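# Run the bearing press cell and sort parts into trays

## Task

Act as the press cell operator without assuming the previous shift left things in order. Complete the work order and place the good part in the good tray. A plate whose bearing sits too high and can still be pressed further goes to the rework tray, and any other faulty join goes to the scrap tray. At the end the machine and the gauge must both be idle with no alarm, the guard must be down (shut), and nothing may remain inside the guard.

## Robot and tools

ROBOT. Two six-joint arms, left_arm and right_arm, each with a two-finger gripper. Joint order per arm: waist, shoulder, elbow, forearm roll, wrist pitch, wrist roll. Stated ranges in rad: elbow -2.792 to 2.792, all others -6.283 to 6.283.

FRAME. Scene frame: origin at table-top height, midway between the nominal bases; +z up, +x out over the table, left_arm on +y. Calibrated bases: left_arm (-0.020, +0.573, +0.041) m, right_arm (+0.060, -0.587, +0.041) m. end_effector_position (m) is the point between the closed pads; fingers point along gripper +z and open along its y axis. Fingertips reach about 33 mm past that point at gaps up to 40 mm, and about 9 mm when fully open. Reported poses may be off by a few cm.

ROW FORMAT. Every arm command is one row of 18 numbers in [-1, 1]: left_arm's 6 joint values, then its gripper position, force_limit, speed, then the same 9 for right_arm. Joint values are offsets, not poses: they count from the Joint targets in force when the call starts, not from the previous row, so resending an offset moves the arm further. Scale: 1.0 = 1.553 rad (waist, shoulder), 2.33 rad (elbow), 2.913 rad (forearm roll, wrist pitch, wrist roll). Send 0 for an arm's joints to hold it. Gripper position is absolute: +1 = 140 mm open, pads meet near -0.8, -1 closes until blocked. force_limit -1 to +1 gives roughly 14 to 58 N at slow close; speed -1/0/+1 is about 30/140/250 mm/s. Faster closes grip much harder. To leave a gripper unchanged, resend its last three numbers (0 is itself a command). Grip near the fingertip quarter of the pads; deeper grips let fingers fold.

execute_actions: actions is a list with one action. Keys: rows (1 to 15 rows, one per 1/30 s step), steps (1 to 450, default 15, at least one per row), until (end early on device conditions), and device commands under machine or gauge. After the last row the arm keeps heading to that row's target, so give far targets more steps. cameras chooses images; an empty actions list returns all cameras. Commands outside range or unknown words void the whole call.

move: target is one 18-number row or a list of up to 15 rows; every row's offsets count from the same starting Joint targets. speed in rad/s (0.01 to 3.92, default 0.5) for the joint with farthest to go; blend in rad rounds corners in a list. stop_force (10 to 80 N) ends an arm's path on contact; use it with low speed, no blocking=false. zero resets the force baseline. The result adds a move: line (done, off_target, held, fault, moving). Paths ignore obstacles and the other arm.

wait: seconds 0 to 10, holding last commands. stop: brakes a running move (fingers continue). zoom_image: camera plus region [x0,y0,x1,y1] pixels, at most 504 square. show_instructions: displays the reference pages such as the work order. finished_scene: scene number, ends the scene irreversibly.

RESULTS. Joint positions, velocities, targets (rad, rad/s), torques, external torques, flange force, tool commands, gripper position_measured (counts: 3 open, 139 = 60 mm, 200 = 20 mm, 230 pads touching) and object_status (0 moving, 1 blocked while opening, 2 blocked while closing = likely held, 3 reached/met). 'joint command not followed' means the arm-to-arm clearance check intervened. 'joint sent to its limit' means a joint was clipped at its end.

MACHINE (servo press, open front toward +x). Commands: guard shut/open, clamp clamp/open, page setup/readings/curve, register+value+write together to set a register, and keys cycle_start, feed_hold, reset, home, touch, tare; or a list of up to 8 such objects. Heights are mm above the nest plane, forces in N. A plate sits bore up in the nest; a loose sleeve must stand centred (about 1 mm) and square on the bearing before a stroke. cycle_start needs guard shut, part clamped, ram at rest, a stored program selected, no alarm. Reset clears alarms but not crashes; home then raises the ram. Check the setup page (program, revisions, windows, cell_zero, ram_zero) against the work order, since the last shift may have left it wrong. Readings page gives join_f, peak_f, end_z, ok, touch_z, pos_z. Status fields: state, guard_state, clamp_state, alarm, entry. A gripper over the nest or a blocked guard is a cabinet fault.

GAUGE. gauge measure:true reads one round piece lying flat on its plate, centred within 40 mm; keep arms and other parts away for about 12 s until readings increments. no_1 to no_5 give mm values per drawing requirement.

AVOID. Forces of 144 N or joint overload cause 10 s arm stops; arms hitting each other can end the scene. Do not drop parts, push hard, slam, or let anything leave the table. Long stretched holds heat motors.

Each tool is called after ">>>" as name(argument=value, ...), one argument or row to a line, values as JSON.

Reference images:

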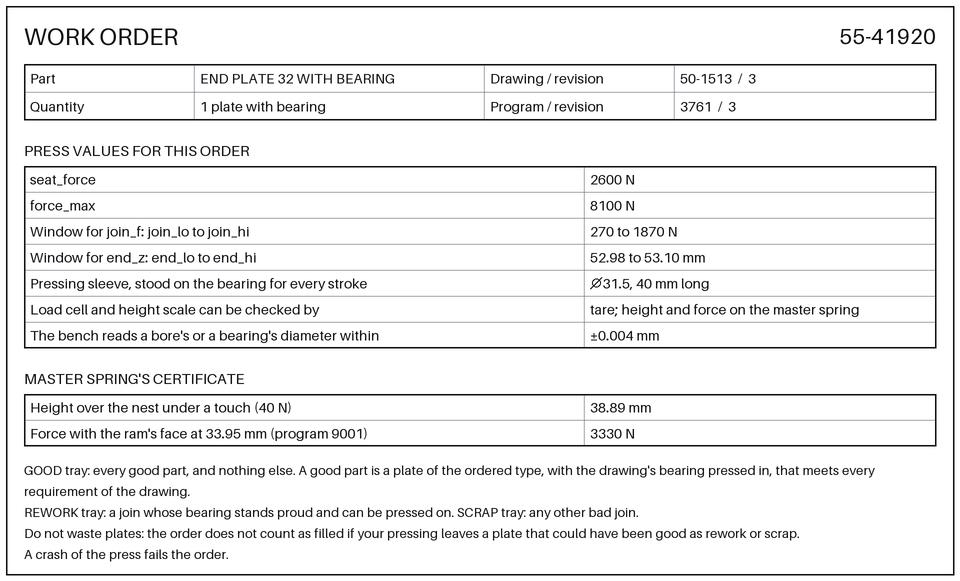

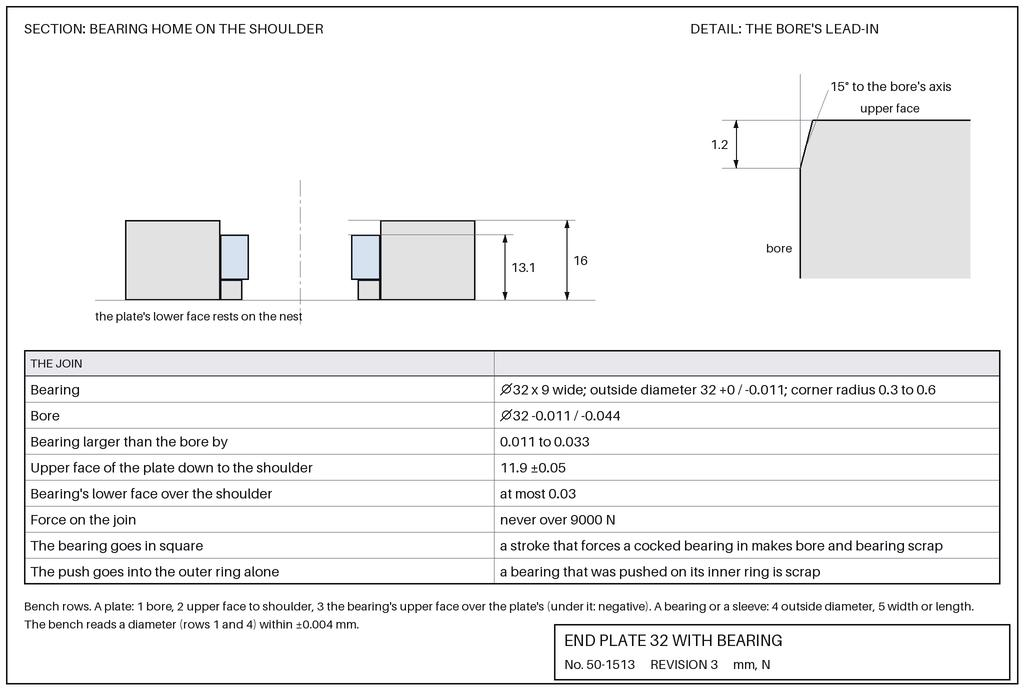

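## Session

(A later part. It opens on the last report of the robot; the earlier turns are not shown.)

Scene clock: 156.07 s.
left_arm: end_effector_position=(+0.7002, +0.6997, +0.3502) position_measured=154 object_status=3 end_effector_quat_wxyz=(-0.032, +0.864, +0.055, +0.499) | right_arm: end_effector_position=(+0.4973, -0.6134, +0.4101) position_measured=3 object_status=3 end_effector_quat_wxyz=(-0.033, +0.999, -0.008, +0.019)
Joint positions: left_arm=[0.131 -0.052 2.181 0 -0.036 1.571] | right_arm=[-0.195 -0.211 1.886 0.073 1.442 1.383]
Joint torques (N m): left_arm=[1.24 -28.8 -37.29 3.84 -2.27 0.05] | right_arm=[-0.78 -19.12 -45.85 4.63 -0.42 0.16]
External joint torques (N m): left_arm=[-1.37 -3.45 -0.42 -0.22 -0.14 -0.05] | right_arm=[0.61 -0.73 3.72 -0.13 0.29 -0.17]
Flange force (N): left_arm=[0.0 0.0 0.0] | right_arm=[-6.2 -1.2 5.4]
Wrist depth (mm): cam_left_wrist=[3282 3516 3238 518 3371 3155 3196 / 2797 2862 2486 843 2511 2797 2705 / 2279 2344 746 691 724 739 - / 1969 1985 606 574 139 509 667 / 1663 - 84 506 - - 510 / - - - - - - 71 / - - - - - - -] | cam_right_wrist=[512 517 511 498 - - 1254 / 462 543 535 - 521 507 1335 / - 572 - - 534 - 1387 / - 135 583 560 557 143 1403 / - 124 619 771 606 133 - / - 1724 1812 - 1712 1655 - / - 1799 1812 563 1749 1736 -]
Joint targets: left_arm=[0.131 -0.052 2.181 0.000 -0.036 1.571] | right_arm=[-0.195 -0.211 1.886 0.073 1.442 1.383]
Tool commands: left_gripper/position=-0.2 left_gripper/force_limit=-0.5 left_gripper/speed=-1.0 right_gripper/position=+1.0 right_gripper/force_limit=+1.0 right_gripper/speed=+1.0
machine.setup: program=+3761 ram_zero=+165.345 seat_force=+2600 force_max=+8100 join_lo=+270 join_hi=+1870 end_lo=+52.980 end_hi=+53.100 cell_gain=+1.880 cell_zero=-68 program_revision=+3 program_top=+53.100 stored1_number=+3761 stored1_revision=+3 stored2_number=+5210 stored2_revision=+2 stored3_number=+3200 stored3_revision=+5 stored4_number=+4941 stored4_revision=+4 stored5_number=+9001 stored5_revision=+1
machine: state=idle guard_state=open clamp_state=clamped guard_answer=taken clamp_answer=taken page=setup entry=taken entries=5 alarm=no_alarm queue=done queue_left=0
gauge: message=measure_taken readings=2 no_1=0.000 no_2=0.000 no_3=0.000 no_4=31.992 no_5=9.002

>>> move(
  target=[
    [0.0058,0.3786,-0.054,0,-0.1586,0,-0.2,-0.5,-1,0,0,0,0,0,0,1,1,1],
    [0.0071,0.4372,-0.0974,0,-0.1552,0,-0.2,-0.5,-1,0,0,0,0,0,0,1,1,1],
  ],
  speed=[0.7,0.1],
  blend=[0.02,0],
)

>>> execute_actions(
  actions=[
    {"rows":[[0,0,0,0,0,0,-1,-0.5,-1,0,0,0,0,0,0,1,1,1]],"steps":50},
  ],
  cameras=["cam_left_wrist"],
)

>>> move(
  target=[
    [0.0006,-0.0592,-0.0052,0,0.0360,0,-1,-0.5,-1,0,0,0,0,0,0,1,1,1],
    [-0.0071,-0.4372,0.0974,0,0.1552,0,-1,-0.5,-1,0,0,0,0,0,0,1,1,1],
    [-0.2913,-0.1867,-0.0170,-0.4498,0.5178,0.7186,-1,-0.5,-1,0,0,0,0,0,0,1,1,1],
    [-0.3845,-0.0979,-0.0262,-0.5061,0.4745,0.7580,-1,-0.5,-1,0,0,0,0,0,0,1,1,1],
  ],
  speed=[0.1,0.6,0.8,0.15],
  blend=[0.01,0.05,0.03,0],
  cameras=["cam_left_wrist","cam_nest"],
)

Scene clock: 161.67 s.
left_arm: end_effector_position=(+0.9155, +0.7376, +0.0556) position_measured=154 object_status=3 end_effector_quat_wxyz=(-0.034, +0.864, +0.059, +0.499) | right_arm: end_effector_position=(+0.4973, -0.6134, +0.4101) position_measured=3 object_status=3 end_effector_quat_wxyz=(-0.033, +0.999, -0.008, +0.019)
Joint positions: left_arm=[0.142 0.628 1.954 0 -0.488 1.571] | right_arm=[-0.195 -0.211 1.886 0.073 1.442 1.383]
Joint torques (N m): left_arm=[1.09 -80.36 -23.8 2.52 -2.21 0.04] | right_arm=[-0.98 -18.83 -45.87 4.62 -0.47 0.11]
External joint torques (N m): left_arm=[-1.37 -3.89 -0.63 -0.26 -0.18 -0.04] | right_arm=[0.86 -1.22 3.71 -0.11 0.34 -0.11]
Flange force (N): left_arm=[3.5 2.9 -4.9] | right_arm=[-6.9 -2.0 5.2]
Wrist depth (mm): cam_left_wrist=[2675 2735 377 285 292 391 376 / 2258 154 312 301 317 276 292 / - 143 216 211 - 256 255 / - - 183 176 167 220 214 / - - 84 165 161 - 193 / - - - 147 - - 71 / - - - 136 130 - -] | cam_right_wrist=[510 - 512 - 492 - 1248 / - 521 - - - 524 1328 / 483 - 560 552 508 523 1379 / - 135 575 579 - 133 1461 / - 124 1612 606 - 133 - / - 1786 1712 - 1644 1602 - / - 1881 1799 555 1666 1701 -]
Joint targets: left_arm=[0.142 0.628 1.954 0.000 -0.488 1.571] | right_arm=[-0.195 -0.211 1.886 0.073 1.442 1.383]
machine.setup: program=+3761 ram_zero=+165.345 seat_force=+2600 force_max=+8100 join_lo=+270 join_hi=+1870 end_lo=+52.980 end_hi=+53.100 cell_gain=+1.880 cell_zero=-68 program_revision=+3 program_top=+53.100 stored1_number=+3761 stored1_revision=+3 stored2_number=+5210 stored2_revision=+2 stored3_number=+3200 stored3_revision=+5 stored4_number=+4941 stored4_revision=+4 stored5_number=+9001 stored5_revision=+1
machine: state=idle guard_state=open clamp_state=clamped guard_answer=taken clamp_answer=taken page=setup entry=taken entries=5 alarm=no_alarm queue=done queue_left=0
gauge: message=measure_taken readings=2 no_1=0.000 no_2=0.000 no_3=0.000 no_4=31.992 no_5=9.002
move: done

Scene clock: 163.53 s.
left_arm: end_effector_position=(+0.9155, +0.7376, +0.0555) position_measured=183 object_status=2 end_effector_quat_wxyz=(-0.034, +0.864, +0.059, +0.499) | right_arm: end_effector_position=(+0.4973, -0.6134, +0.4101) position_measured=3 object_status=3 end_effector_quat_wxyz=(-0.033, +0.999, -0.008, +0.019)
Joint positions: left_arm=[0.142 0.628 1.954 0 -0.488 1.571] | right_arm=[-0.195 -0.211 1.886 0.073 1.442 1.383]
Joint torques (N m): left_arm=[1.22 -79.05 -23.54 2.54 -1.92 0.07] | right_arm=[-0.95 -19.16 -45.77 4.66 -0.48 0.1]
External joint torques (N m): left_arm=[-1.47 -5.71 -1.12 -0.25 -0.5 -0.07] | right_arm=[0.86 -1.05 3.63 -0.16 0.36 -0.1]
Flange force (N): left_arm=[4.9 3.0 -6.9] | right_arm=[-6.5 -2.0 5.1]
Wrist depth (mm): cam_left_wrist=[2564 - - 285 278 365 - / 2390 - 315 314 308 - - / - 144 208 211 - - 252 / - 130 188 171 192 - 227 / 111 - 84 161 123 93 - / - - - 147 - 74 - / - - - 136 - - -] | cam_right_wrist=[445 - - - - - 1349 / 477 - - - 506 498 1403 / 468 548 - - 531 1342 1419 / - 123 - - - 133 1427 / - 124 1724 - 590 133 - / - 1736 1736 - 1612 1623 - / - 1812 488 559 1712 1689 -]
Joint targets: left_arm=[0.142 0.628 1.954 0.000 -0.488 1.571] | right_arm=[-0.195 -0.211 1.886 0.073 1.442 1.383]
machine.setup: program=+3761 ram_zero=+165.345 seat_force=+2600 force_max=+8100 join_lo=+270 join_hi=+1870 end_lo=+52.980 end_hi=+53.100 cell_gain=+1.880 cell_zero=-68 program_revision=+3 program_top=+53.100 stored1_number=+3761 stored1_revision=+3 stored2_number=+5210 stored2_revision=+2 stored3_number=+3200 stored3_revision=+5 stored4_number=+4941 stored4_revision=+4 stored5_number=+9001 stored5_revision=+1
machine: state=idle guard_state=open clamp_state=clamped guard_answer=taken clamp_answer=taken page=setup entry=taken entries=5 alarm=no_alarm queue=done queue_left=0
gauge: message=measure_taken readings=2 no_1=0.000 no_2=0.000 no_3=0.000 no_4=31.992 no_5=9.002
camera_calibration:
cam_left_wrist: T_world_to_cam=[[0.118211, -0.992819, -0.0183533, 0.634868], [-0.757147, -0.0781615, -0.648551, 0.794063], [0.642459, 0.0905621, -0.76095, -0.470371], [0, 0, 0, 1]] pos_world=[0.828368, 0.734972, 0.168714]
Images, in order (width x height): cam_left_wrist 896x504.

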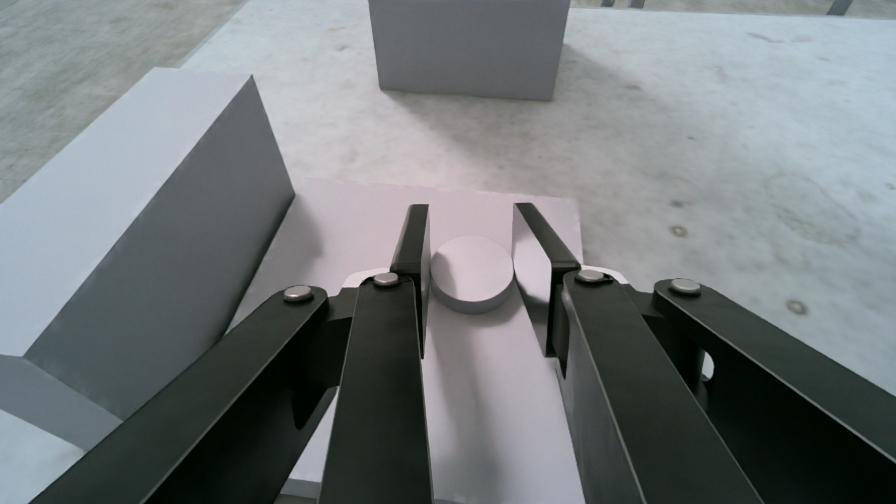

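Scene clock: 169.67 s.
left_arm: end_effector_position=(+0.5995, +0.0174, +0.1781) position_measured=183 object_status=2 end_effector_quat_wxyz=(+0.354, +0.613, -0.612, +0.353) | right_arm: end_effector_position=(+0.4973, -0.6134, +0.4101) position_measured=3 object_status=3 end_effector_quat_wxyz=(-0.033, +0.999, -0.008, +0.019)
Joint positions: left_arm=[-0.455 0.475 1.893 -1.474 0.894 3.779] | right_arm=[-0.195 -0.211 1.886 0.073 1.442 1.383]
Joint torques (N m): left_arm=[1.25 -69.99 -26.45 -0.97 1.76 0.04] | right_arm=[-0.65 -19.09 -45.86 4.66 -0.44 0.1]
External joint torques (N m): left_arm=[-1.37 -3.78 -0.67 -0.25 -0.34 -0.04] | right_arm=[0.49 -0.71 3.76 -0.15 0.31 -0.11]
Flange force (N): left_arm=[4.5 4.2 -1.4] | right_arm=[-6.2 -1.1 5.4]
Wrist depth (mm): cam_left_wrist=[- 663 - - 693 - 184 / - 554 534 336 333 227 175 / - 282 293 293 292 262 175 / 391 251 253 171 246 245 184 / 325 228 84 171 123 93 168 / 208 - - 167 157 74 - / - - - 150 - - -] | cam_right_wrist=[516 519 510 - - 484 1267 / 492 - 535 522 - - 1321 / 498 581 - 541 - 1469 1307 / 509 135 - - 535 143 1505 / - 124 1736 591 568 133 - / - 1761 1799 587 1761 1634 - / - 1881 485 564 1736 1749 -]
Joint targets: left_arm=[-0.455 0.475 1.893 -1.474 0.894 3.779] | right_arm=[-0.195 -0.211 1.886 0.073 1.442 1.383]
machine.setup: program=+3761 ram_zero=+165.345 seat_force=+2600 force_max=+8100 join_lo=+270 join_hi=+1870 end_lo=+52.980 end_hi=+53.100 cell_gain=+1.880 cell_zero=-68 program_revision=+3 program_top=+53.100 stored1_number=+3761 stored1_revision=+3 stored2_number=+5210 stored2_revision=+2 stored3_number=+3200 stored3_revision=+5 stored4_number=+4941 stored4_revision=+4 stored5_number=+9001 stored5_revision=+1
machine: state=idle guard_state=open clamp_state=clamped guard_answer=taken clamp_answer=taken page=setup entry=taken entries=5 alarm=no_alarm queue=done queue_left=0
gauge: message=measure_taken readings=2 no_1=0.000 no_2=0.000 no_3=0.000 no_4=31.992 no_5=9.002
move: done
camera_calibration:
cam_left_wrist: T_world_to_cam=[[-0.99967, 0.0192327, -0.0170208, 0.611743], [0.0256777, 0.761536, -0.647614, 0.0938312], [0.000506631, -0.647837, -0.761779, 0.288971], [0, 0, 0, 1]] pos_world=[0.608985, 0.103985, 0.291311]
Images, in order (width x height): cam_nest 896x504, cam_left_wrist 896x504.

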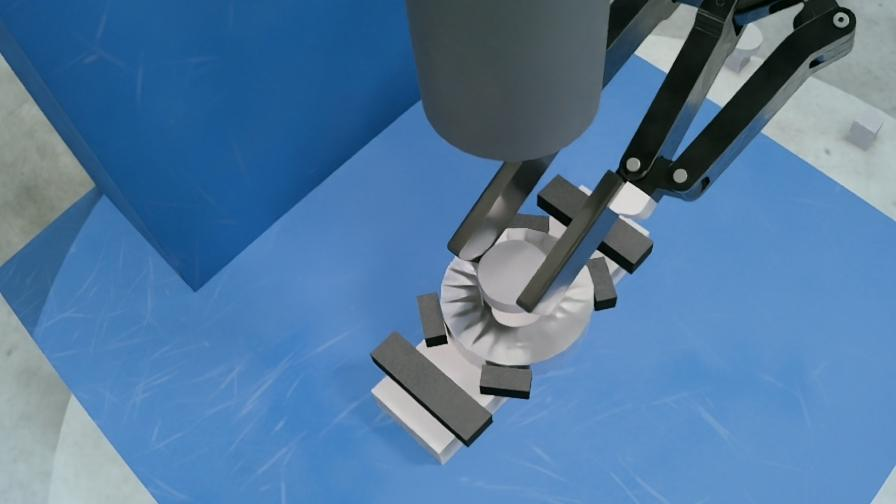

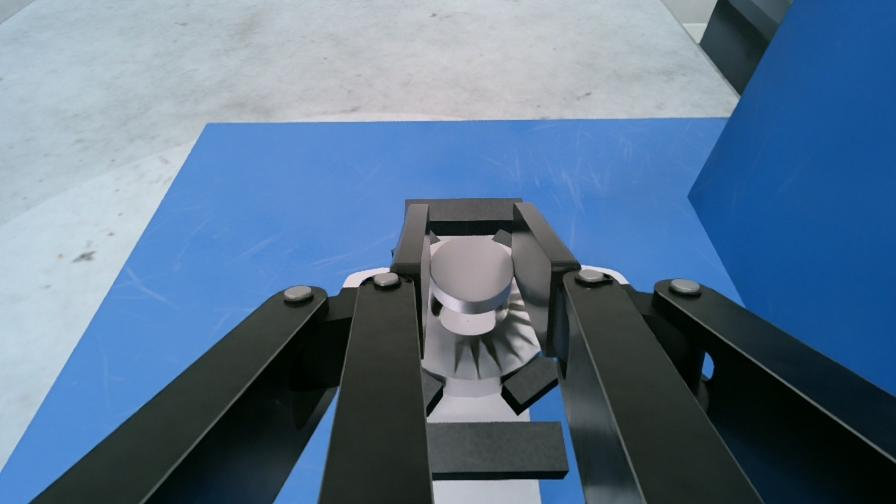

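>>> move(
  target=[0,0.0081,0.0017,-0.0049,-0.0004,0.0079,-1,-0.5,-1,0,0,0,0,0,0,1,1,1],
  speed=0.03,
  cameras=["cam_left_wrist","cam_nest"],
)

>>> zoom_image(
  camera="cam_nest",
  region=[420, 210, 620, 390],
)

>>> zoom_image(
  camera="cam_left_wrist",
  region=[370, 180, 570, 420],
)

Scene clock: 171.53 s.
left_arm: end_effector_position=(+0.5997, +0.0171, +0.1682) position_measured=183 object_status=2 end_effector_quat_wxyz=(+0.354, +0.612, -0.613, +0.353) | right_arm: end_effector_position=(+0.4973, -0.6134, +0.4101) position_measured=3 object_status=3 end_effector_quat_wxyz=(-0.033, +0.999, -0.008, +0.019)
Joint positions: left_arm=[-0.455 0.488 1.897 -1.488 0.893 3.802] | right_arm=[-0.195 -0.211 1.886 0.073 1.442 1.383]
Joint torques (N m): left_arm=[1.14 -70.62 -26.09 -0.98 1.78 0.07] | right_arm=[-1.13 -19.16 -45.63 4.61 -0.39 0.11]
External joint torques (N m): left_arm=[-1.29 -3.51 -0.57 -0.26 -0.32 -0.07] | right_arm=[0.98 -0.82 3.44 -0.11 0.26 -0.11]
Flange force (N): left_arm=[4.3 3.9 -1.3] | right_arm=[-5.8 -2.2 5.1]
Wrist depth (mm): cam_left_wrist=[- - 623 - 631 660 184 / - - 325 316 317 314 176 / 436 277 278 278 275 259 176 / - 241 247 171 232 232 184 / 211 216 84 162 123 93 170 / - - - 163 147 74 - / - - - 144 - - -] | cam_right_wrist=[456 - - - - - 1273 / 478 - 528 - - 512 1379 / 509 - 583 - 535 533 1342 / 509 135 - 563 - 142 1372 / - 125 1799 607 - 133 - / - 1799 1724 - 1736 1592 - / - 1853 1761 564 1634 1678 -]
Joint targets: left_arm=[-0.455 0.488 1.897 -1.488 0.893 3.802] | right_arm=[-0.195 -0.211 1.886 0.073 1.442 1.383]
machine.setup: program=+3761 ram_zero=+165.345 seat_force=+2600 force_max=+8100 join_lo=+270 join_hi=+1870 end_lo=+52.980 end_hi=+53.100 cell_gain=+1.880 cell_zero=-68 program_revision=+3 program_top=+53.100 stored1_number=+3761 stored1_revision=+3 stored2_number=+5210 stored2_revision=+2 stored3_number=+3200 stored3_revision=+5 stored4_number=+4941 stored4_revision=+4 stored5_number=+9001 stored5_revision=+1
machine: state=idle guard_state=open clamp_state=clamped guard_answer=taken clamp_answer=taken page=setup entry=taken entries=5 alarm=no_alarm queue=done queue_left=0
gauge: message=measure_taken readings=2 no_1=0.000 no_2=0.000 no_3=0.000 no_4=31.992 no_5=9.002
move: done
camera_calibration:
cam_left_wrist: T_world_to_cam=[[-0.999644, 0.0196579, -0.0180638, 0.611909], [0.0266782, 0.761017, -0.648183, 0.0871747], [0.0010049, -0.648434, -0.76127, 0.280917], [0, 0, 0, 1]] pos_world=[0.609083, 0.103786, 0.281413]
Images, in order (width x height): cam_nest 896x504, cam_left_wrist 896x504.

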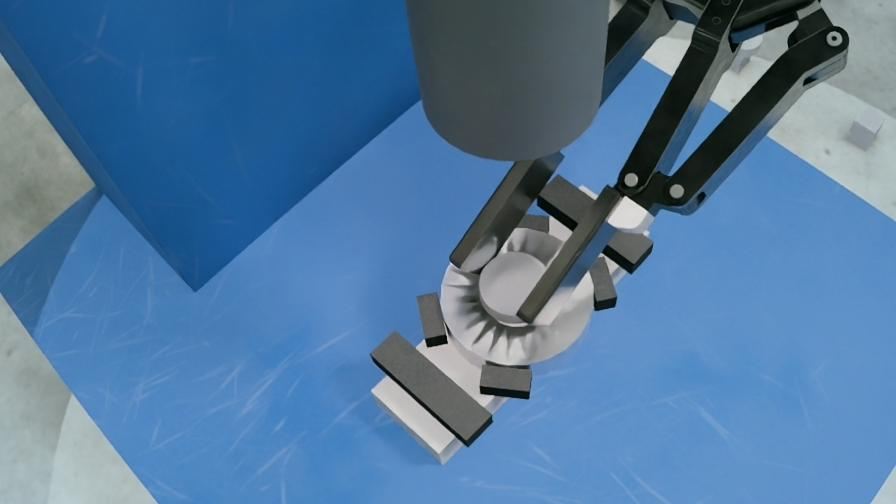

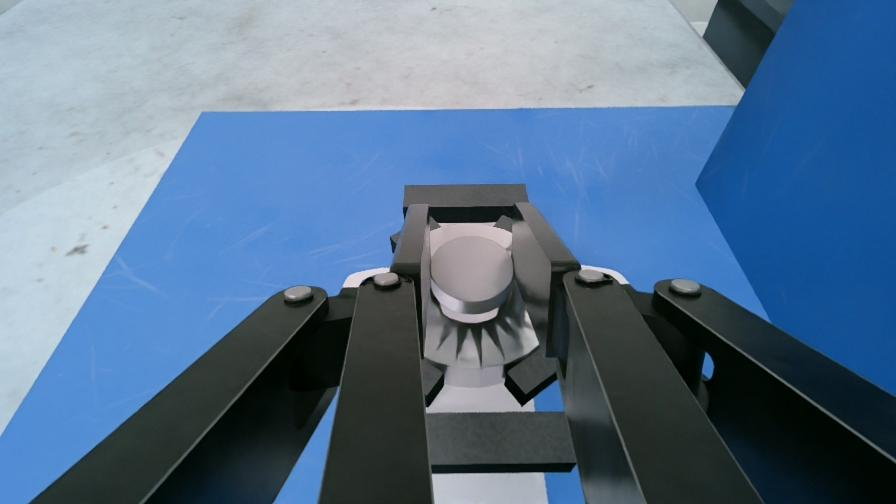

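Scaled by 2.520.

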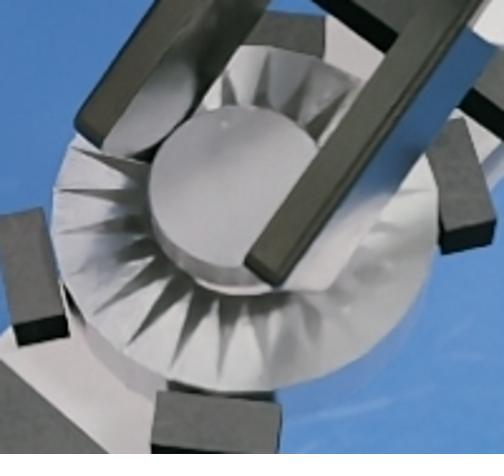

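Scaled by 2.100.

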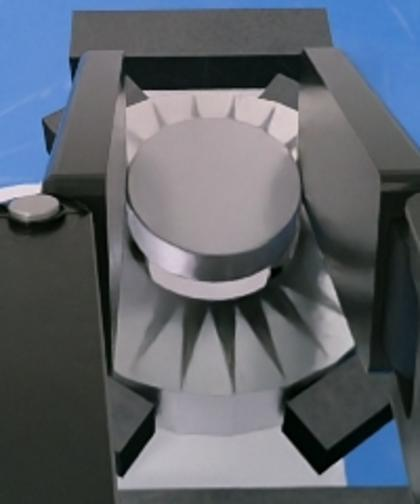

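>>> move(
  target=[0,0.0037,0.0008,-0.0022,-0.0002,0.0036,-1,-0.5,-1,0,0,0,0,0,0,1,1,1],
  speed=0.01,
  stop_force=10,
)

Scene clock: 177.23 s.
left_arm: end_effector_position=(+0.5998, +0.0170, +0.1648) position_measured=183 object_status=2 end_effector_quat_wxyz=(+0.354, +0.612, -0.613, +0.354) | right_arm: end_effector_position=(+0.4973, -0.6134, +0.4101) position_measured=3 object_status=3 end_effector_quat_wxyz=(-0.033, +0.999, -0.008, +0.019)
Joint positions: left_arm=[-0.455 0.493 1.899 -1.494 0.893 3.81] | right_arm=[-0.195 -0.211 1.886 0.073 1.442 1.383]
Joint torques (N m): left_arm=[-2.84 -61.42 -21.94 0.29 0.19 0.08] | right_arm=[-1.22 -19.15 -45.87 4.66 -0.45 0.13]
External joint torques (N m): left_arm=[2.71 -13.06 -4.48 -1.54 1.29 -0.08] | right_arm=[1.1 -0.9 3.72 -0.16 0.32 -0.14]
Flange force (N): left_arm=[11.2 4.7 -13.5] | right_arm=[-6.2 -2.4 5.4]
Wrist depth (mm): cam_left_wrist=[623 653 592 660 628 620 184 / 552 - 326 320 323 301 176 / - 283 273 273 271 255 176 / - 236 242 171 228 231 185 / 203 213 84 161 123 93 169 / - - - 155 144 74 - / - - - 142 - - -] | cam_right_wrist=[- - 508 506 485 474 1293 / - 548 - 531 494 510 1328 / 488 581 - - - 1572 1372 / 512 135 573 - 575 133 1444 / - 124 1689 - 580 133 - / - 115 1666 - - 1623 - / - 1867 1839 564 1749 1736 -]
Joint targets: left_arm=[-0.455 0.492 1.899 -1.494 0.893 3.810] | right_arm=[-0.195 -0.211 1.886 0.073 1.442 1.383]
machine.setup: program=+3761 ram_zero=+165.345 seat_force=+2600 force_max=+8100 join_lo=+270 join_hi=+1870 end_lo=+52.980 end_hi=+53.100 cell_gain=+1.880 cell_zero=-68 program_revision=+3 program_top=+53.100 stored1_number=+3761 stored1_revision=+3 stored2_number=+5210 stored2_revision=+2 stored3_number=+3200 stored3_revision=+5 stored4_number=+4941 stored4_revision=+4 stored5_number=+9001 stored5_revision=+1
machine: state=idle guard_state=open clamp_state=clamped guard_answer=taken clamp_answer=taken page=setup entry=taken entries=5 alarm=no_alarm queue=done queue_left=0
gauge: message=measure_taken readings=2 no_1=0.000 no_2=0.000 no_3=0.000 no_4=31.992 no_5=9.002
move: contact (left_arm)

>>> move(
  target=[0,-0.0010,-0.0002,0.0006,0,-0.0010,-1,-0.5,-1,0,0,0,0,0,0,1,1,1],
  speed=0.01,
)

>>> wait(
  seconds=0.3,
)

>>> move(
  target=[0,0.0018,0.0004,-0.0011,0,0.0018,-1,-0.5,-1,0,0,0,0,0,0,1,1,1],
  speed=0.01,
  stop_force=10,
  cameras=["cam_nest","cam_left_wrist"],
)

Scene clock: 179.00 s.
left_arm: end_effector_position=(+0.5998, +0.0171, +0.1659) position_measured=183 object_status=2 end_effector_quat_wxyz=(+0.354, +0.612, -0.613, +0.353) | right_arm: end_effector_position=(+0.4973, -0.6134, +0.4101) position_measured=3 object_status=3 end_effector_quat_wxyz=(-0.033, +0.999, -0.008, +0.019)
Joint positions: left_arm=[-0.455 0.491 1.898 -1.492 0.893 3.807] | right_arm=[-0.195 -0.211 1.886 0.073 1.442 1.383]
Joint torques (N m): left_arm=[1.01 -70.75 -26.04 -0.99 1.8 0.07] | right_arm=[-0.91 -19.16 -45.84 4.64 -0.41 0.15]
External joint torques (N m): left_arm=[-1.1 -3.98 -0.45 -0.26 -0.32 -0.07] | right_arm=[0.84 -1.17 3.68 -0.14 0.29 -0.15]
Flange force (N): left_arm=[4.5 4.5 -2.0] | right_arm=[-6.7 -1.9 5.3]
Wrist depth (mm): cam_left_wrist=[665 - 634 - - - 184 / - - 326 315 325 312 176 / 442 268 274 274 273 246 176 / 368 236 244 171 229 231 185 / - 214 84 161 - 93 169 / - - - 154 144 74 - / - - - 143 - - -] | cam_right_wrist=[470 524 - 517 - - 1248 / - 560 541 509 513 506 1300 / - 580 552 564 - 529 1411 / 514 135 584 571 - 133 1419 / - 124 1444 - - 133 - / - 107 1736 - 1644 1701 - / - 1853 1799 563 1736 1666 -]
Joint targets: left_arm=[-0.455 0.491 1.898 -1.492 0.893 3.807] | right_arm=[-0.195 -0.211 1.886 0.073 1.442 1.383]
machine.setup: program=+3761 ram_zero=+165.345 seat_force=+2600 force_max=+8100 join_lo=+270 join_hi=+1870 end_lo=+52.980 end_hi=+53.100 cell_gain=+1.880 cell_zero=-68 program_revision=+3 program_top=+53.100 stored1_number=+3761 stored1_revision=+3 stored2_number=+5210 stored2_revision=+2 stored3_number=+3200 stored3_revision=+5 stored4_number=+4941 stored4_revision=+4 stored5_number=+9001 stored5_revision=+1
machine: state=idle guard_state=open clamp_state=clamped guard_answer=taken clamp_answer=taken page=setup entry=taken entries=5 alarm=no_alarm queue=done queue_left=0
gauge: message=measure_taken readings=2 no_1=0.000 no_2=0.000 no_3=0.000 no_4=31.992 no_5=9.002
move: done

Scene clock: 179.30 s.
left_arm: end_effector_position=(+0.5998, +0.0171, +0.1659) position_measured=183 object_status=2 end_effector_quat_wxyz=(+0.354, +0.612, -0.613, +0.353) | right_arm: end_effector_position=(+0.4973, -0.6134, +0.4101) position_measured=3 object_status=3 end_effector_quat_wxyz=(-0.033, +0.999, -0.008, +0.019)
Joint positions: left_arm=[-0.455 0.491 1.898 -1.492 0.893 3.807] | right_arm=[-0.195 -0.211 1.886 0.073 1.442 1.383]
Joint torques (N m): left_arm=[1.44 -71.01 -25.94 -0.98 1.76 0.07] | right_arm=[-1.24 -19 -45.72 4.61 -0.42 0.12]
External joint torques (N m): left_arm=[-1.59 -3.06 -0.44 -0.26 -0.3 -0.08] | right_arm=[1.08 -0.84 3.53 -0.09 0.28 -0.12]
Flange force (N): left_arm=[4.0 3.9 -0.6] | right_arm=[-5.9 -2.4 5.2]
Wrist depth (mm): cam_left_wrist=[- - - 687 - - 184 / - - 318 314 311 301 176 / 394 265 274 274 273 255 176 / 374 238 243 171 229 231 185 / - 214 84 162 123 93 186 / - - - 154 145 74 - / - - - 143 - - -] | cam_right_wrist=[- 511 - - 479 501 1267 / - - 523 - - 501 1357 / - 571 - - - 543 1321 / 518 135 600 - - 133 1478 / - 124 1761 584 583 143 - / - 1812 1761 - 1623 1689 - / - 1867 1853 567 563 1582 -]
Joint targets: left_arm=[-0.455 0.491 1.898 -1.492 0.893 3.807] | right_arm=[-0.195 -0.211 1.886 0.073 1.442 1.383]
Tool commands: left_gripper/position=-1.0 left_gripper/force_limit=-0.5 left_gripper/speed=-1.0 right_gripper/position=+1.0 right_gripper/force_limit=+1.0 right_gripper/speed=+1.0
machine.setup: program=+3761 ram_zero=+165.345 seat_force=+2600 force_max=+8100 join_lo=+270 join_hi=+1870 end_lo=+52.980 end_hi=+53.100 cell_gain=+1.880 cell_zero=-68 program_revision=+3 program_top=+53.100 stored1_number=+3761 stored1_revision=+3 stored2_number=+5210 stored2_revision=+2 stored3_number=+3200 stored3_revision=+5 stored4_number=+4941 stored4_revision=+4 stored5_number=+9001 stored5_revision=+1
machine: state=idle guard_state=open clamp_state=clamped guard_answer=taken clamp_answer=taken page=setup entry=taken entries=5 alarm=no_alarm queue=done queue_left=0
gauge: message=measure_taken readings=2 no_1=0.000 no_2=0.000 no_3=0.000 no_4=31.992 no_5=9.002
wait: 0.30 s

Scene clock: 180.17 s.
left_arm: end_effector_position=(+0.5998, +0.0170, +0.1648) position_measured=183 object_status=2 end_effector_quat_wxyz=(+0.354, +0.612, -0.613, +0.354) | right_arm: end_effector_position=(+0.4973, -0.6134, +0.4101) position_measured=3 object_status=3 end_effector_quat_wxyz=(-0.033, +0.999, -0.008, +0.019)
Joint positions: left_arm=[-0.455 0.493 1.899 -1.494 0.893 3.81] | right_arm=[-0.195 -0.211 1.886 0.073 1.442 1.383]
Joint torques (N m): left_arm=[-3.08 -61.82 -21.74 0.33 0.48 0.07] | right_arm=[-0.43 -18.52 -45.7 4.63 -0.44 0.14]
External joint torques (N m): left_arm=[2.93 -12.37 -4.58 -1.57 0.99 -0.07] | right_arm=[0.29 -1.42 3.56 -0.13 0.31 -0.14]
Flange force (N): left_arm=[10.6 3.8 -12.7] | right_arm=[-7.2 -0.7 4.9]
Wrist depth (mm): cam_left_wrist=[- 631 - - - - 194 / 509 541 532 324 324 297 176 / - 271 274 273 272 256 177 / 371 236 242 171 228 231 185 / - 213 84 161 123 93 169 / - - - 155 144 74 - / - - - 142 - - -] | cam_right_wrist=[521 517 511 503 - - 1287 / 486 - 531 - 519 1211 1342 / 484 - 572 - - 1853 1379 / 507 135 558 - 555 133 1469 / - 124 1786 - - 133 - / - 1689 1761 586 1592 1612 - / - 1925 1826 560 1634 1724 -]
Joint targets: left_arm=[-0.455 0.493 1.899 -1.494 0.893 3.810] | right_arm=[-0.195 -0.211 1.886 0.073 1.442 1.383]
machine.setup: program=+3761 ram_zero=+165.345 seat_force=+2600 force_max=+8100 join_lo=+270 join_hi=+1870 end_lo=+52.980 end_hi=+53.100 cell_gain=+1.880 cell_zero=-68 program_revision=+3 program_top=+53.100 stored1_number=+3761 stored1_revision=+3 stored2_number=+5210 stored2_revision=+2 stored3_number=+3200 stored3_revision=+5 stored4_number=+4941 stored4_revision=+4 stored5_number=+9001 stored5_revision=+1
machine: state=idle guard_state=open clamp_state=clamped guard_answer=taken clamp_answer=taken page=setup entry=taken entries=5 alarm=no_alarm queue=done queue_left=0
gauge: message=measure_taken readings=2 no_1=0.000 no_2=0.000 no_3=0.000 no_4=31.992 no_5=9.002
move: contact (left_arm)
camera_calibration:
cam_left_wrist: T_world_to_cam=[[-0.99963, 0.0197687, -0.0187023, 0.612104], [0.0271773, 0.760648, -0.648595, 0.0848175], [0.00140398, -0.648863, -0.760904, 0.27803], [0, 0, 0, 1]] pos_world=[0.609182, 0.103787, 0.278014]
Images, in order (width x height): cam_nest 896x504, cam_left_wrist 896x504.

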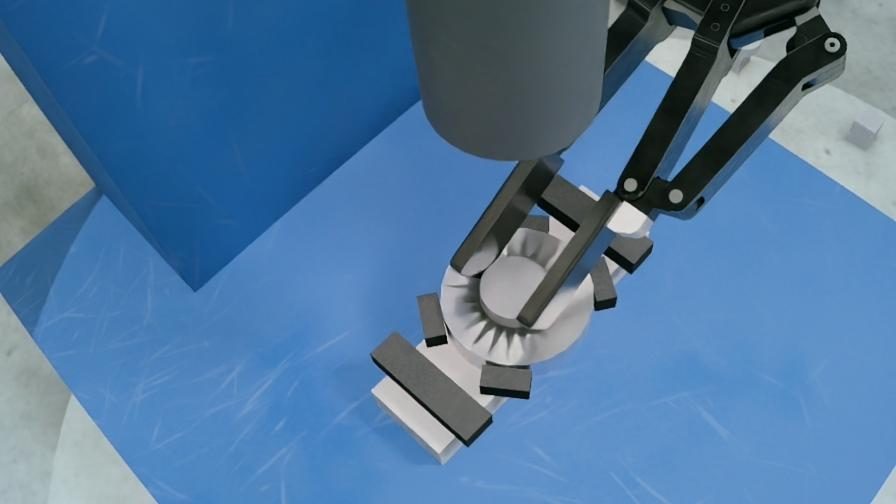

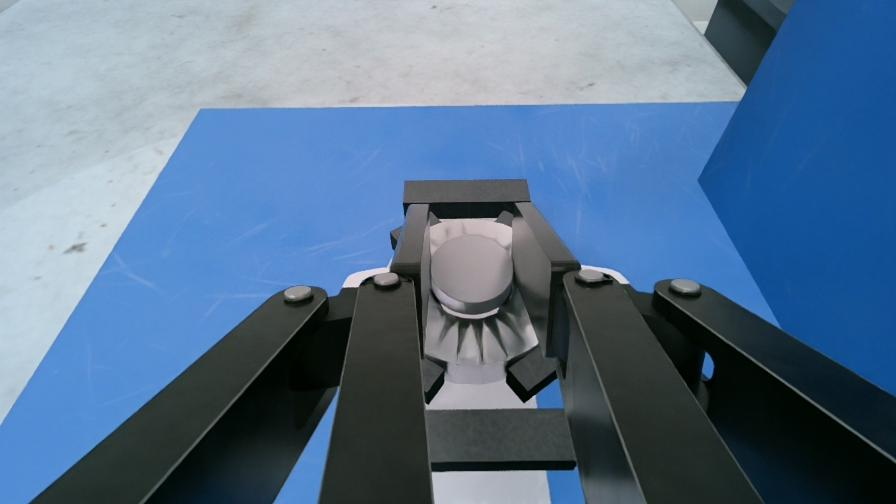

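>>> zoom_image(
  camera="cam_left_wrist",
  region=[400, 200, 560, 360],
)

>>> zoom_image(
  camera="cam_nest",
  region=[430, 210, 630, 380],
)

Scaled by 3.150.

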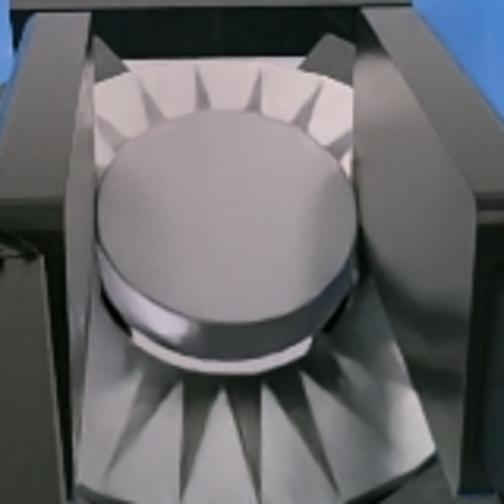

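Scaled by 2.520.

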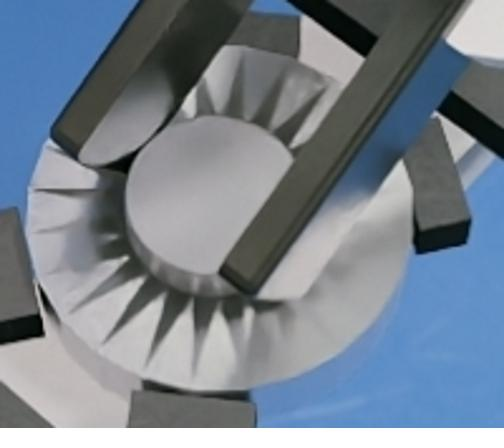

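>>> move(
  target=[
    [0.0002,-0.0006,-0.0001,0.0004,0,-0.0004,-1,-0.5,-1,0,0,0,0,0,0,1,1,1],
  ],
  speed=0.01,
)

>>> move(
  target=[0,0.0018,0.0004,-0.0011,0,0.0018,-1,-0.5,-1,0,0,0,0,0,0,1,1,1],
  speed=0.01,
  stop_force=10,
)

Scene clock: 182.77 s.
left_arm: end_effector_position=(+0.6000, +0.0172, +0.1654) position_measured=183 object_status=2 end_effector_quat_wxyz=(+0.353, +0.612, -0.613, +0.354) | right_arm: end_effector_position=(+0.4973, -0.6134, +0.4101) position_measured=3 object_status=3 end_effector_quat_wxyz=(-0.033, +0.999, -0.008, +0.019)
Joint positions: left_arm=[-0.455 0.492 1.899 -1.493 0.893 3.809] | right_arm=[-0.195 -0.211 1.886 0.073 1.442 1.383]
Joint torques (N m): left_arm=[1.51 -70.17 -25.64 -0.96 1.72 0.1] | right_arm=[-1.1 -19.19 -45.71 4.68 -0.46 0.11]
External joint torques (N m): left_arm=[-1.66 -4.13 -0.77 -0.29 -0.25 -0.11] | right_arm=[0.98 -0.84 3.63 -0.18 0.34 -0.11]
Flange force (N): left_arm=[5.3 4.4 -1.4] | right_arm=[-6.1 -2.2 5.2]
Wrist depth (mm): cam_left_wrist=[- - - - - - 184 / - - 314 314 314 310 176 / 419 270 267 273 281 246 176 / 398 235 243 171 153 228 185 / 204 - 84 161 123 93 169 / - - - 154 144 74 - / - - - 142 - - -] | cam_right_wrist=[448 - - - - 473 1293 / 506 535 534 506 506 491 1321 / 516 - - 535 - 1419 1349 / - 124 584 554 - 133 1411 / - 124 1799 - 1623 133 - / - 107 1749 - 1655 1612 - / - 1895 1853 559 1724 1655 -]
Joint targets: left_arm=[-0.455 0.492 1.898 -1.493 0.893 3.809] | right_arm=[-0.195 -0.211 1.886 0.073 1.442 1.383]
machine.setup: program=+3761 ram_zero=+165.345 seat_force=+2600 force_max=+8100 join_lo=+270 join_hi=+1870 end_lo=+52.980 end_hi=+53.100 cell_gain=+1.880 cell_zero=-68 program_revision=+3 program_top=+53.100 stored1_number=+3761 stored1_revision=+3 stored2_number=+5210 stored2_revision=+2 stored3_number=+3200 stored3_revision=+5 stored4_number=+4941 stored4_revision=+4 stored5_number=+9001 stored5_revision=+1
machine: state=idle guard_state=open clamp_state=clamped guard_answer=taken clamp_answer=taken page=setup entry=taken entries=5 alarm=no_alarm queue=done queue_left=0
gauge: message=measure_taken readings=2 no_1=0.000 no_2=0.000 no_3=0.000 no_4=31.992 no_5=9.002
move: done

Scene clock: 183.63 s.
left_arm: end_effector_position=(+0.6000, +0.0172, +0.1645) position_measured=183 object_status=2 end_effector_quat_wxyz=(+0.354, +0.612, -0.613, +0.354) | right_arm: end_effector_position=(+0.4973, -0.6134, +0.4101) position_measured=3 object_status=3 end_effector_quat_wxyz=(-0.033, +0.999, -0.008, +0.019)
Joint positions: left_arm=[-0.455 0.493 1.899 -1.495 0.893 3.812] | right_arm=[-0.195 -0.211 1.886 0.073 1.442 1.383]
Joint torques (N m): left_arm=[-3.52 -57.82 -22.47 0.14 -1.36 0.1] | right_arm=[-0.81 -19.2 -45.69 4.62 -0.48 0.1]
External joint torques (N m): left_arm=[3.37 -16.49 -3.82 -1.39 2.84 -0.1] | right_arm=[0.67 -0.7 3.65 -0.13 0.35 -0.1]
Flange force (N): left_arm=[12.8 8.1 -19.5] | right_arm=[-6.0 -1.5 5.2]
Wrist depth (mm): cam_left_wrist=[563 633 - 646 667 - 184 / 532 524 305 316 322 301 176 / 433 273 273 264 271 255 169 / - 237 242 171 228 232 177 / 206 213 84 160 123 93 170 / - - - 155 143 74 - / - - - 142 - - -] | cam_right_wrist=[- - 504 - - - 1287 / - 496 536 - 537 - 1280 / - 559 553 - - 1505 1379 / - 125 - 566 527 133 1411 / - 124 1799 588 581 133 - / - 107 1761 - 1623 1612 - / - 1881 1881 559 1712 1724 -]
Joint targets: left_arm=[-0.455 0.493 1.899 -1.495 0.893 3.812] | right_arm=[-0.195 -0.211 1.886 0.073 1.442 1.383]
machine.setup: program=+3761 ram_zero=+165.345 seat_force=+2600 force_max=+8100 join_lo=+270 join_hi=+1870 end_lo=+52.980 end_hi=+53.100 cell_gain=+1.880 cell_zero=-68 program_revision=+3 program_top=+53.100 stored1_number=+3761 stored1_revision=+3 stored2_number=+5210 stored2_revision=+2 stored3_number=+3200 stored3_revision=+5 stored4_number=+4941 stored4_revision=+4 stored5_number=+9001 stored5_revision=+1
machine: state=idle guard_state=open clamp_state=clamped guard_answer=taken clamp_answer=taken page=setup entry=taken entries=5 alarm=no_alarm queue=done queue_left=0
gauge: message=measure_taken readings=2 no_1=0.000 no_2=0.000 no_3=0.000 no_4=31.992 no_5=9.002
move: contact (left_arm)

>>> move(
  target=[
    [0.0002,-0.0007,-0.0001,0.0004,0,-0.0004,-1,-0.5,-1,0,0,0,0,0,0,1,1,1],
  ],
  speed=0.01,
)

>>> move(
  target=[0,0.0018,0.0004,-0.0011,0,0.0018,-1,-0.5,-1,0,0,0,0,0,0,1,1,1],
  speed=0.01,
  stop_force=10,
)

Scene clock: 185.10 s.
left_arm: end_effector_position=(+0.6002, +0.0174, +0.1652) position_measured=183 object_status=2 end_effector_quat_wxyz=(+0.353, +0.612, -0.613, +0.354) | right_arm: end_effector_position=(+0.4973, -0.6134, +0.4101) position_measured=3 object_status=3 end_effector_quat_wxyz=(-0.033, +0.999, -0.008, +0.019)
Joint positions: left_arm=[-0.455 0.492 1.899 -1.493 0.893 3.811] | right_arm=[-0.195 -0.211 1.886 0.073 1.442 1.383]
Joint torques (N m): left_arm=[1.24 -70.58 -25.92 -0.96 1.74 0.07] | right_arm=[-0.45 -19.1 -45.7 4.65 -0.4 0.1]
External joint torques (N m): left_arm=[-1.38 -3.82 -0.54 -0.29 -0.26 -0.07] | right_arm=[0.31 -0.83 3.59 -0.16 0.26 -0.11]
Flange force (N): left_arm=[4.6 4.4 -1.5] | right_arm=[-6.3 -0.7 5.2]
Wrist depth (mm): cam_left_wrist=[- - - - - - 184 / - - 314 316 309 300 176 / - 275 274 265 274 254 177 / - 230 242 171 228 231 185 / - - 84 161 123 93 170 / - - - 156 143 74 - / - - - 142 - - -] | cam_right_wrist=[- - - - - 468 1260 / 492 571 514 517 - 512 1314 / 468 564 562 540 563 534 1395 / - 135 581 591 554 133 1452 / - 125 604 - 591 133 - / - 1724 1761 - 1602 1655 - / - 1853 1761 558 1678 1666 -]
Joint targets: left_arm=[-0.455 0.492 1.899 -1.493 0.893 3.811] | right_arm=[-0.195 -0.211 1.886 0.073 1.442 1.383]
machine.setup: program=+3761 ram_zero=+165.345 seat_force=+2600 force_max=+8100 join_lo=+270 join_hi=+1870 end_lo=+52.980 end_hi=+53.100 cell_gain=+1.880 cell_zero=-68 program_revision=+3 program_top=+53.100 stored1_number=+3761 stored1_revision=+3 stored2_number=+5210 stored2_revision=+2 stored3_number=+3200 stored3_revision=+5 stored4_number=+4941 stored4_revision=+4 stored5_number=+9001 stored5_revision=+1
machine: state=idle guard_state=open clamp_state=clamped guard_answer=taken clamp_answer=taken page=setup entry=taken entries=5 alarm=no_alarm queue=done queue_left=0
gauge: message=measure_taken readings=2 no_1=0.000 no_2=0.000 no_3=0.000 no_4=31.992 no_5=9.002
move: done

Scene clock: 185.93 s.
left_arm: end_effector_position=(+0.6002, +0.0174, +0.1643) position_measured=183 object_status=2 end_effector_quat_wxyz=(+0.353, +0.612, -0.613, +0.354) | right_arm: end_effector_position=(+0.4973, -0.6134, +0.4101) position_measured=3 object_status=3 end_effector_quat_wxyz=(-0.033, +0.999, -0.008, +0.019)
Joint positions: left_arm=[-0.455 0.493 1.899 -1.495 0.893 3.814] | right_arm=[-0.195 -0.211 1.886 0.073 1.442 1.383]
Joint torques (N m): left_arm=[-1.98 -58.6 -24.18 -0.44 -1.8 0.08] | right_arm=[-1.25 -19.21 -45.73 4.61 -0.5 0.09]
External joint torques (N m): left_arm=[1.85 -15.75 -2.05 -0.81 3.28 -0.08] | right_arm=[1.03 -0.34 3.7 -0.13 0.36 -0.09]
Flange force (N): left_arm=[12.2 10.8 -19.0] | right_arm=[-5.3 -2.3 5.4]
Wrist depth (mm): cam_left_wrist=[- - - 660 656 - 185 / - - 314 311 311 227 176 / 446 273 273 220 271 261 168 / - 236 242 171 227 232 185 / - 213 84 160 123 93 169 / - - - 155 143 74 - / - - - 142 - - -] | cam_right_wrist=[492 521 516 - 491 - 1293 / 493 - - 519 514 - 1342 / 492 572 560 - - 1372 1452 / 485 125 555 572 - 133 1461 / - 124 1542 572 580 133 - / - 1761 1853 - 1572 1634 - / - 1826 1895 555 1749 1701 -]
Joint targets: left_arm=[-0.455 0.493 1.899 -1.495 0.893 3.814] | right_arm=[-0.195 -0.211 1.886 0.073 1.442 1.383]
machine.setup: program=+3761 ram_zero=+165.345 seat_force=+2600 force_max=+8100 join_lo=+270 join_hi=+1870 end_lo=+52.980 end_hi=+53.100 cell_gain=+1.880 cell_zero=-68 program_revision=+3 program_top=+53.100 stored1_number=+3761 stored1_revision=+3 stored2_number=+5210 stored2_revision=+2 stored3_number=+3200 stored3_revision=+5 stored4_number=+4941 stored4_revision=+4 stored5_number=+9001 stored5_revision=+1
machine: state=idle guard_state=open clamp_state=clamped guard_answer=taken clamp_answer=taken page=setup entry=taken entries=5 alarm=no_alarm queue=done queue_left=0
gauge: message=measure_taken readings=2 no_1=0.000 no_2=0.000 no_3=0.000 no_4=31.992 no_5=9.002
move: contact (left_arm)

>>> move(
  target=[
    [0,-0.0008,0.0001,0.0003,0,-0.0005,-1,-0.5,-1,0,0,0,0,0,0,1,1,1],
  ],
  speed=0.01,
)

>>> move(
  target=[0,0.0018,0.0004,-0.0011,0,0.0018,-1,-0.5,-1,0,0,0,0,0,0,1,1,1],
  speed=0.01,
  stop_force=10,
  cameras=["cam_nest","cam_left_wrist"],
)

Scene clock: 187.23 s.
left_arm: end_effector_position=(+0.6000, +0.0175, +0.1650) position_measured=183 object_status=2 end_effector_quat_wxyz=(+0.353, +0.612, -0.613, +0.354) | right_arm: end_effector_position=(+0.4973, -0.6134, +0.4101) position_measured=3 object_status=3 end_effector_quat_wxyz=(-0.033, +0.999, -0.008, +0.019)
Joint positions: left_arm=[-0.455 0.492 1.899 -1.494 0.893 3.813] | right_arm=[-0.195 -0.211 1.886 0.073 1.442 1.383]
Joint torques (N m): left_arm=[1.25 -70.34 -25.94 -1.04 1.79 0.07] | right_arm=[-0.69 -19.2 -45.85 4.65 -0.41 0.14]
External joint torques (N m): left_arm=[-1.35 -4.19 -0.38 -0.21 -0.31 -0.07] | right_arm=[0.54 -0.71 3.7 -0.15 0.28 -0.15]
Flange force (N): left_arm=[4.8 5.0 -2.1] | right_arm=[-6.1 -1.1 5.4]
Wrist depth (mm): cam_left_wrist=[- - 596 - - - 184 / - - 326 313 305 299 176 / - 278 273 264 271 254 176 / 375 233 242 171 228 231 186 / - 215 84 160 123 93 169 / - - - 156 143 74 - / - - - 142 - - -] | cam_right_wrist=[486 - - 502 515 490 1280 / 488 555 - 524 503 - 1300 / - - - 541 558 524 1379 / - 135 - - 518 142 1395 / - 124 1655 - - 133 - / - 1826 1761 595 1634 1582 - / - 1881 1812 563 1712 1774 -]
Joint targets: left_arm=[-0.455 0.492 1.899 -1.494 0.893 3.813] | right_arm=[-0.195 -0.211 1.886 0.073 1.442 1.383]
machine.setup: program=+3761 ram_zero=+165.345 seat_force=+2600 force_max=+8100 join_lo=+270 join_hi=+1870 end_lo=+52.980 end_hi=+53.100 cell_gain=+1.880 cell_zero=-68 program_revision=+3 program_top=+53.100 stored1_number=+3761 stored1_revision=+3 stored2_number=+5210 stored2_revision=+2 stored3_number=+3200 stored3_revision=+5 stored4_number=+4941 stored4_revision=+4 stored5_number=+9001 stored5_revision=+1
machine: state=idle guard_state=open clamp_state=clamped guard_answer=taken clamp_answer=taken page=setup entry=taken entries=5 alarm=no_alarm queue=done queue_left=0
gauge: message=measure_taken readings=2 no_1=0.000 no_2=0.000 no_3=0.000 no_4=31.992 no_5=9.002
move: done

Scene clock: 188.03 s.
left_arm: end_effector_position=(+0.5999, +0.0174, +0.1643) position_measured=183 object_status=2 end_effector_quat_wxyz=(+0.353, +0.611, -0.613, +0.354) | right_arm: end_effector_position=(+0.4973, -0.6134, +0.4101) position_measured=3 object_status=3 end_effector_quat_wxyz=(-0.033, +0.999, -0.008, +0.019)
Joint positions: left_arm=[-0.455 0.493 1.9 -1.496 0.893 3.815] | right_arm=[-0.195 -0.211 1.886 0.073 1.442 1.383]
Joint torques (N m): left_arm=[-7.68 -58.76 -22.83 -0.25 0.13 0.06] | right_arm=[-0.85 -19.13 -45.71 4.65 -0.49 0.14]
External joint torques (N m): left_arm=[7.52 -15.48 -3.48 -1 1.34 -0.06] | right_arm=[0.7 -0.71 3.71 -0.17 0.36 -0.15]
Flange force (N): left_arm=[9.7 5.3 -22.7] | right_arm=[-6.1 -1.5 5.3]
Wrist depth (mm): cam_left_wrist=[- - 631 592 - - 184 / - 497 533 324 309 244 176 / - 277 273 273 281 246 176 / - 236 242 171 227 231 185 / - 214 84 160 123 93 169 / - - - 156 143 74 - / - - - 141 - - -] | cam_right_wrist=[- 508 521 - 477 - 1287 / 504 - 553 523 - - 1300 / - 566 571 - - 1452 1379 / - 125 577 - - 133 1452 / - 124 1623 584 577 133 - / - 1786 1761 - 1644 1655 - / - 1867 1799 562 1724 1689 -]
Joint targets: left_arm=[-0.455 0.493 1.900 -1.496 0.893 3.815] | right_arm=[-0.195 -0.211 1.886 0.073 1.442 1.383]
machine.setup: program=+3761 ram_zero=+165.345 seat_force=+2600 force_max=+8100 join_lo=+270 join_hi=+1870 end_lo=+52.980 end_hi=+53.100 cell_gain=+1.880 cell_zero=-68 program_revision=+3 program_top=+53.100 stored1_number=+3761 stored1_revision=+3 stored2_number=+5210 stored2_revision=+2 stored3_number=+3200 stored3_revision=+5 stored4_number=+4941 stored4_revision=+4 stored5_number=+9001 stored5_revision=+1
machine: state=idle guard_state=open clamp_state=clamped guard_answer=taken clamp_answer=taken page=setup entry=taken entries=5 alarm=no_alarm queue=done queue_left=0
gauge: message=measure_taken readings=2 no_1=0.000 no_2=0.000 no_3=0.000 no_4=31.992 no_5=9.002
move: contact (left_arm)
camera_calibration:
cam_left_wrist: T_world_to_cam=[[-0.999582, 0.0201979, -0.0206654, 0.612451], [0.0287793, 0.76022, -0.649028, 0.0832403], [0.00260123, -0.649352, -0.760484, 0.277105], [0, 0, 0, 1]] pos_world=[0.609078, 0.104287, 0.277416]
Images, in order (width x height): cam_nest 896x504, cam_left_wrist 896x504.

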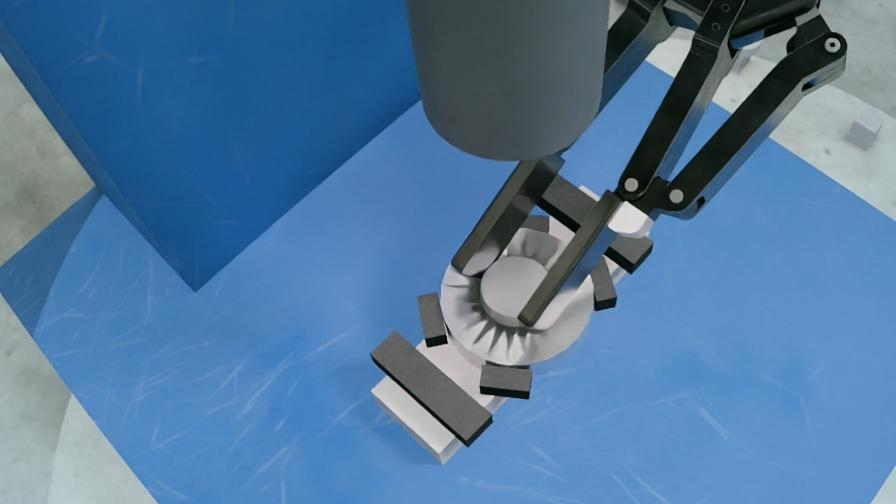

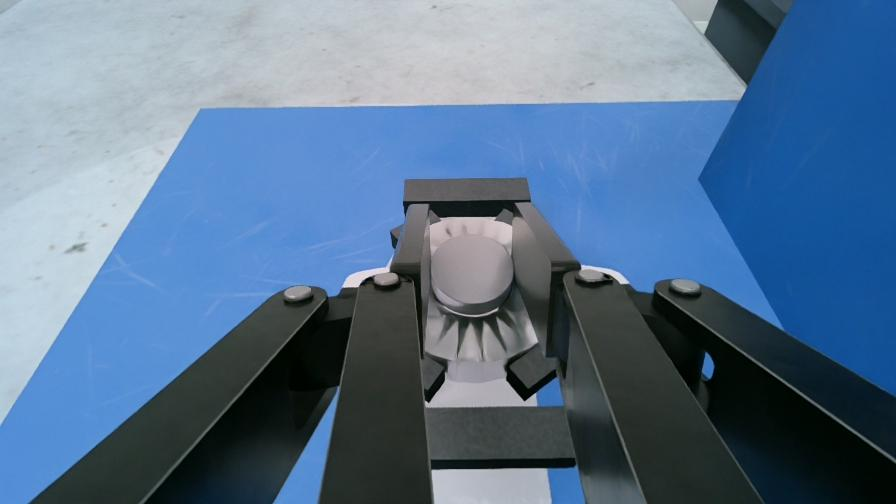

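>>> zoom_image(
  camera="cam_left_wrist",
  region=[400, 200, 560, 360],
)

>>> zoom_image(
  camera="cam_nest",
  region=[430, 210, 630, 380],
)

Scaled by 3.150.

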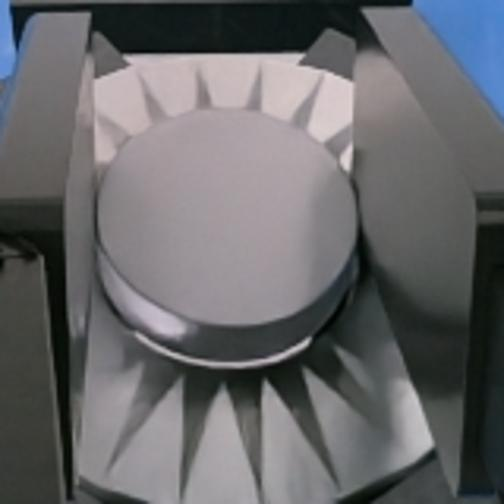

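Scaled by 2.520.

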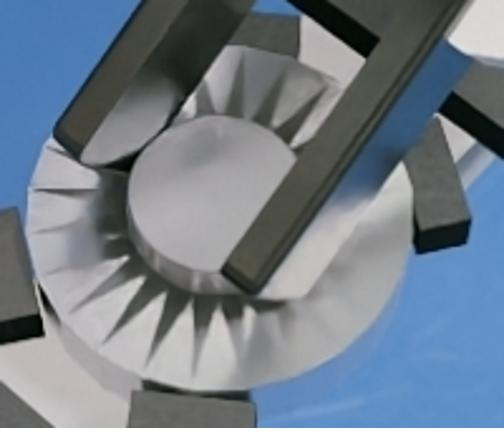

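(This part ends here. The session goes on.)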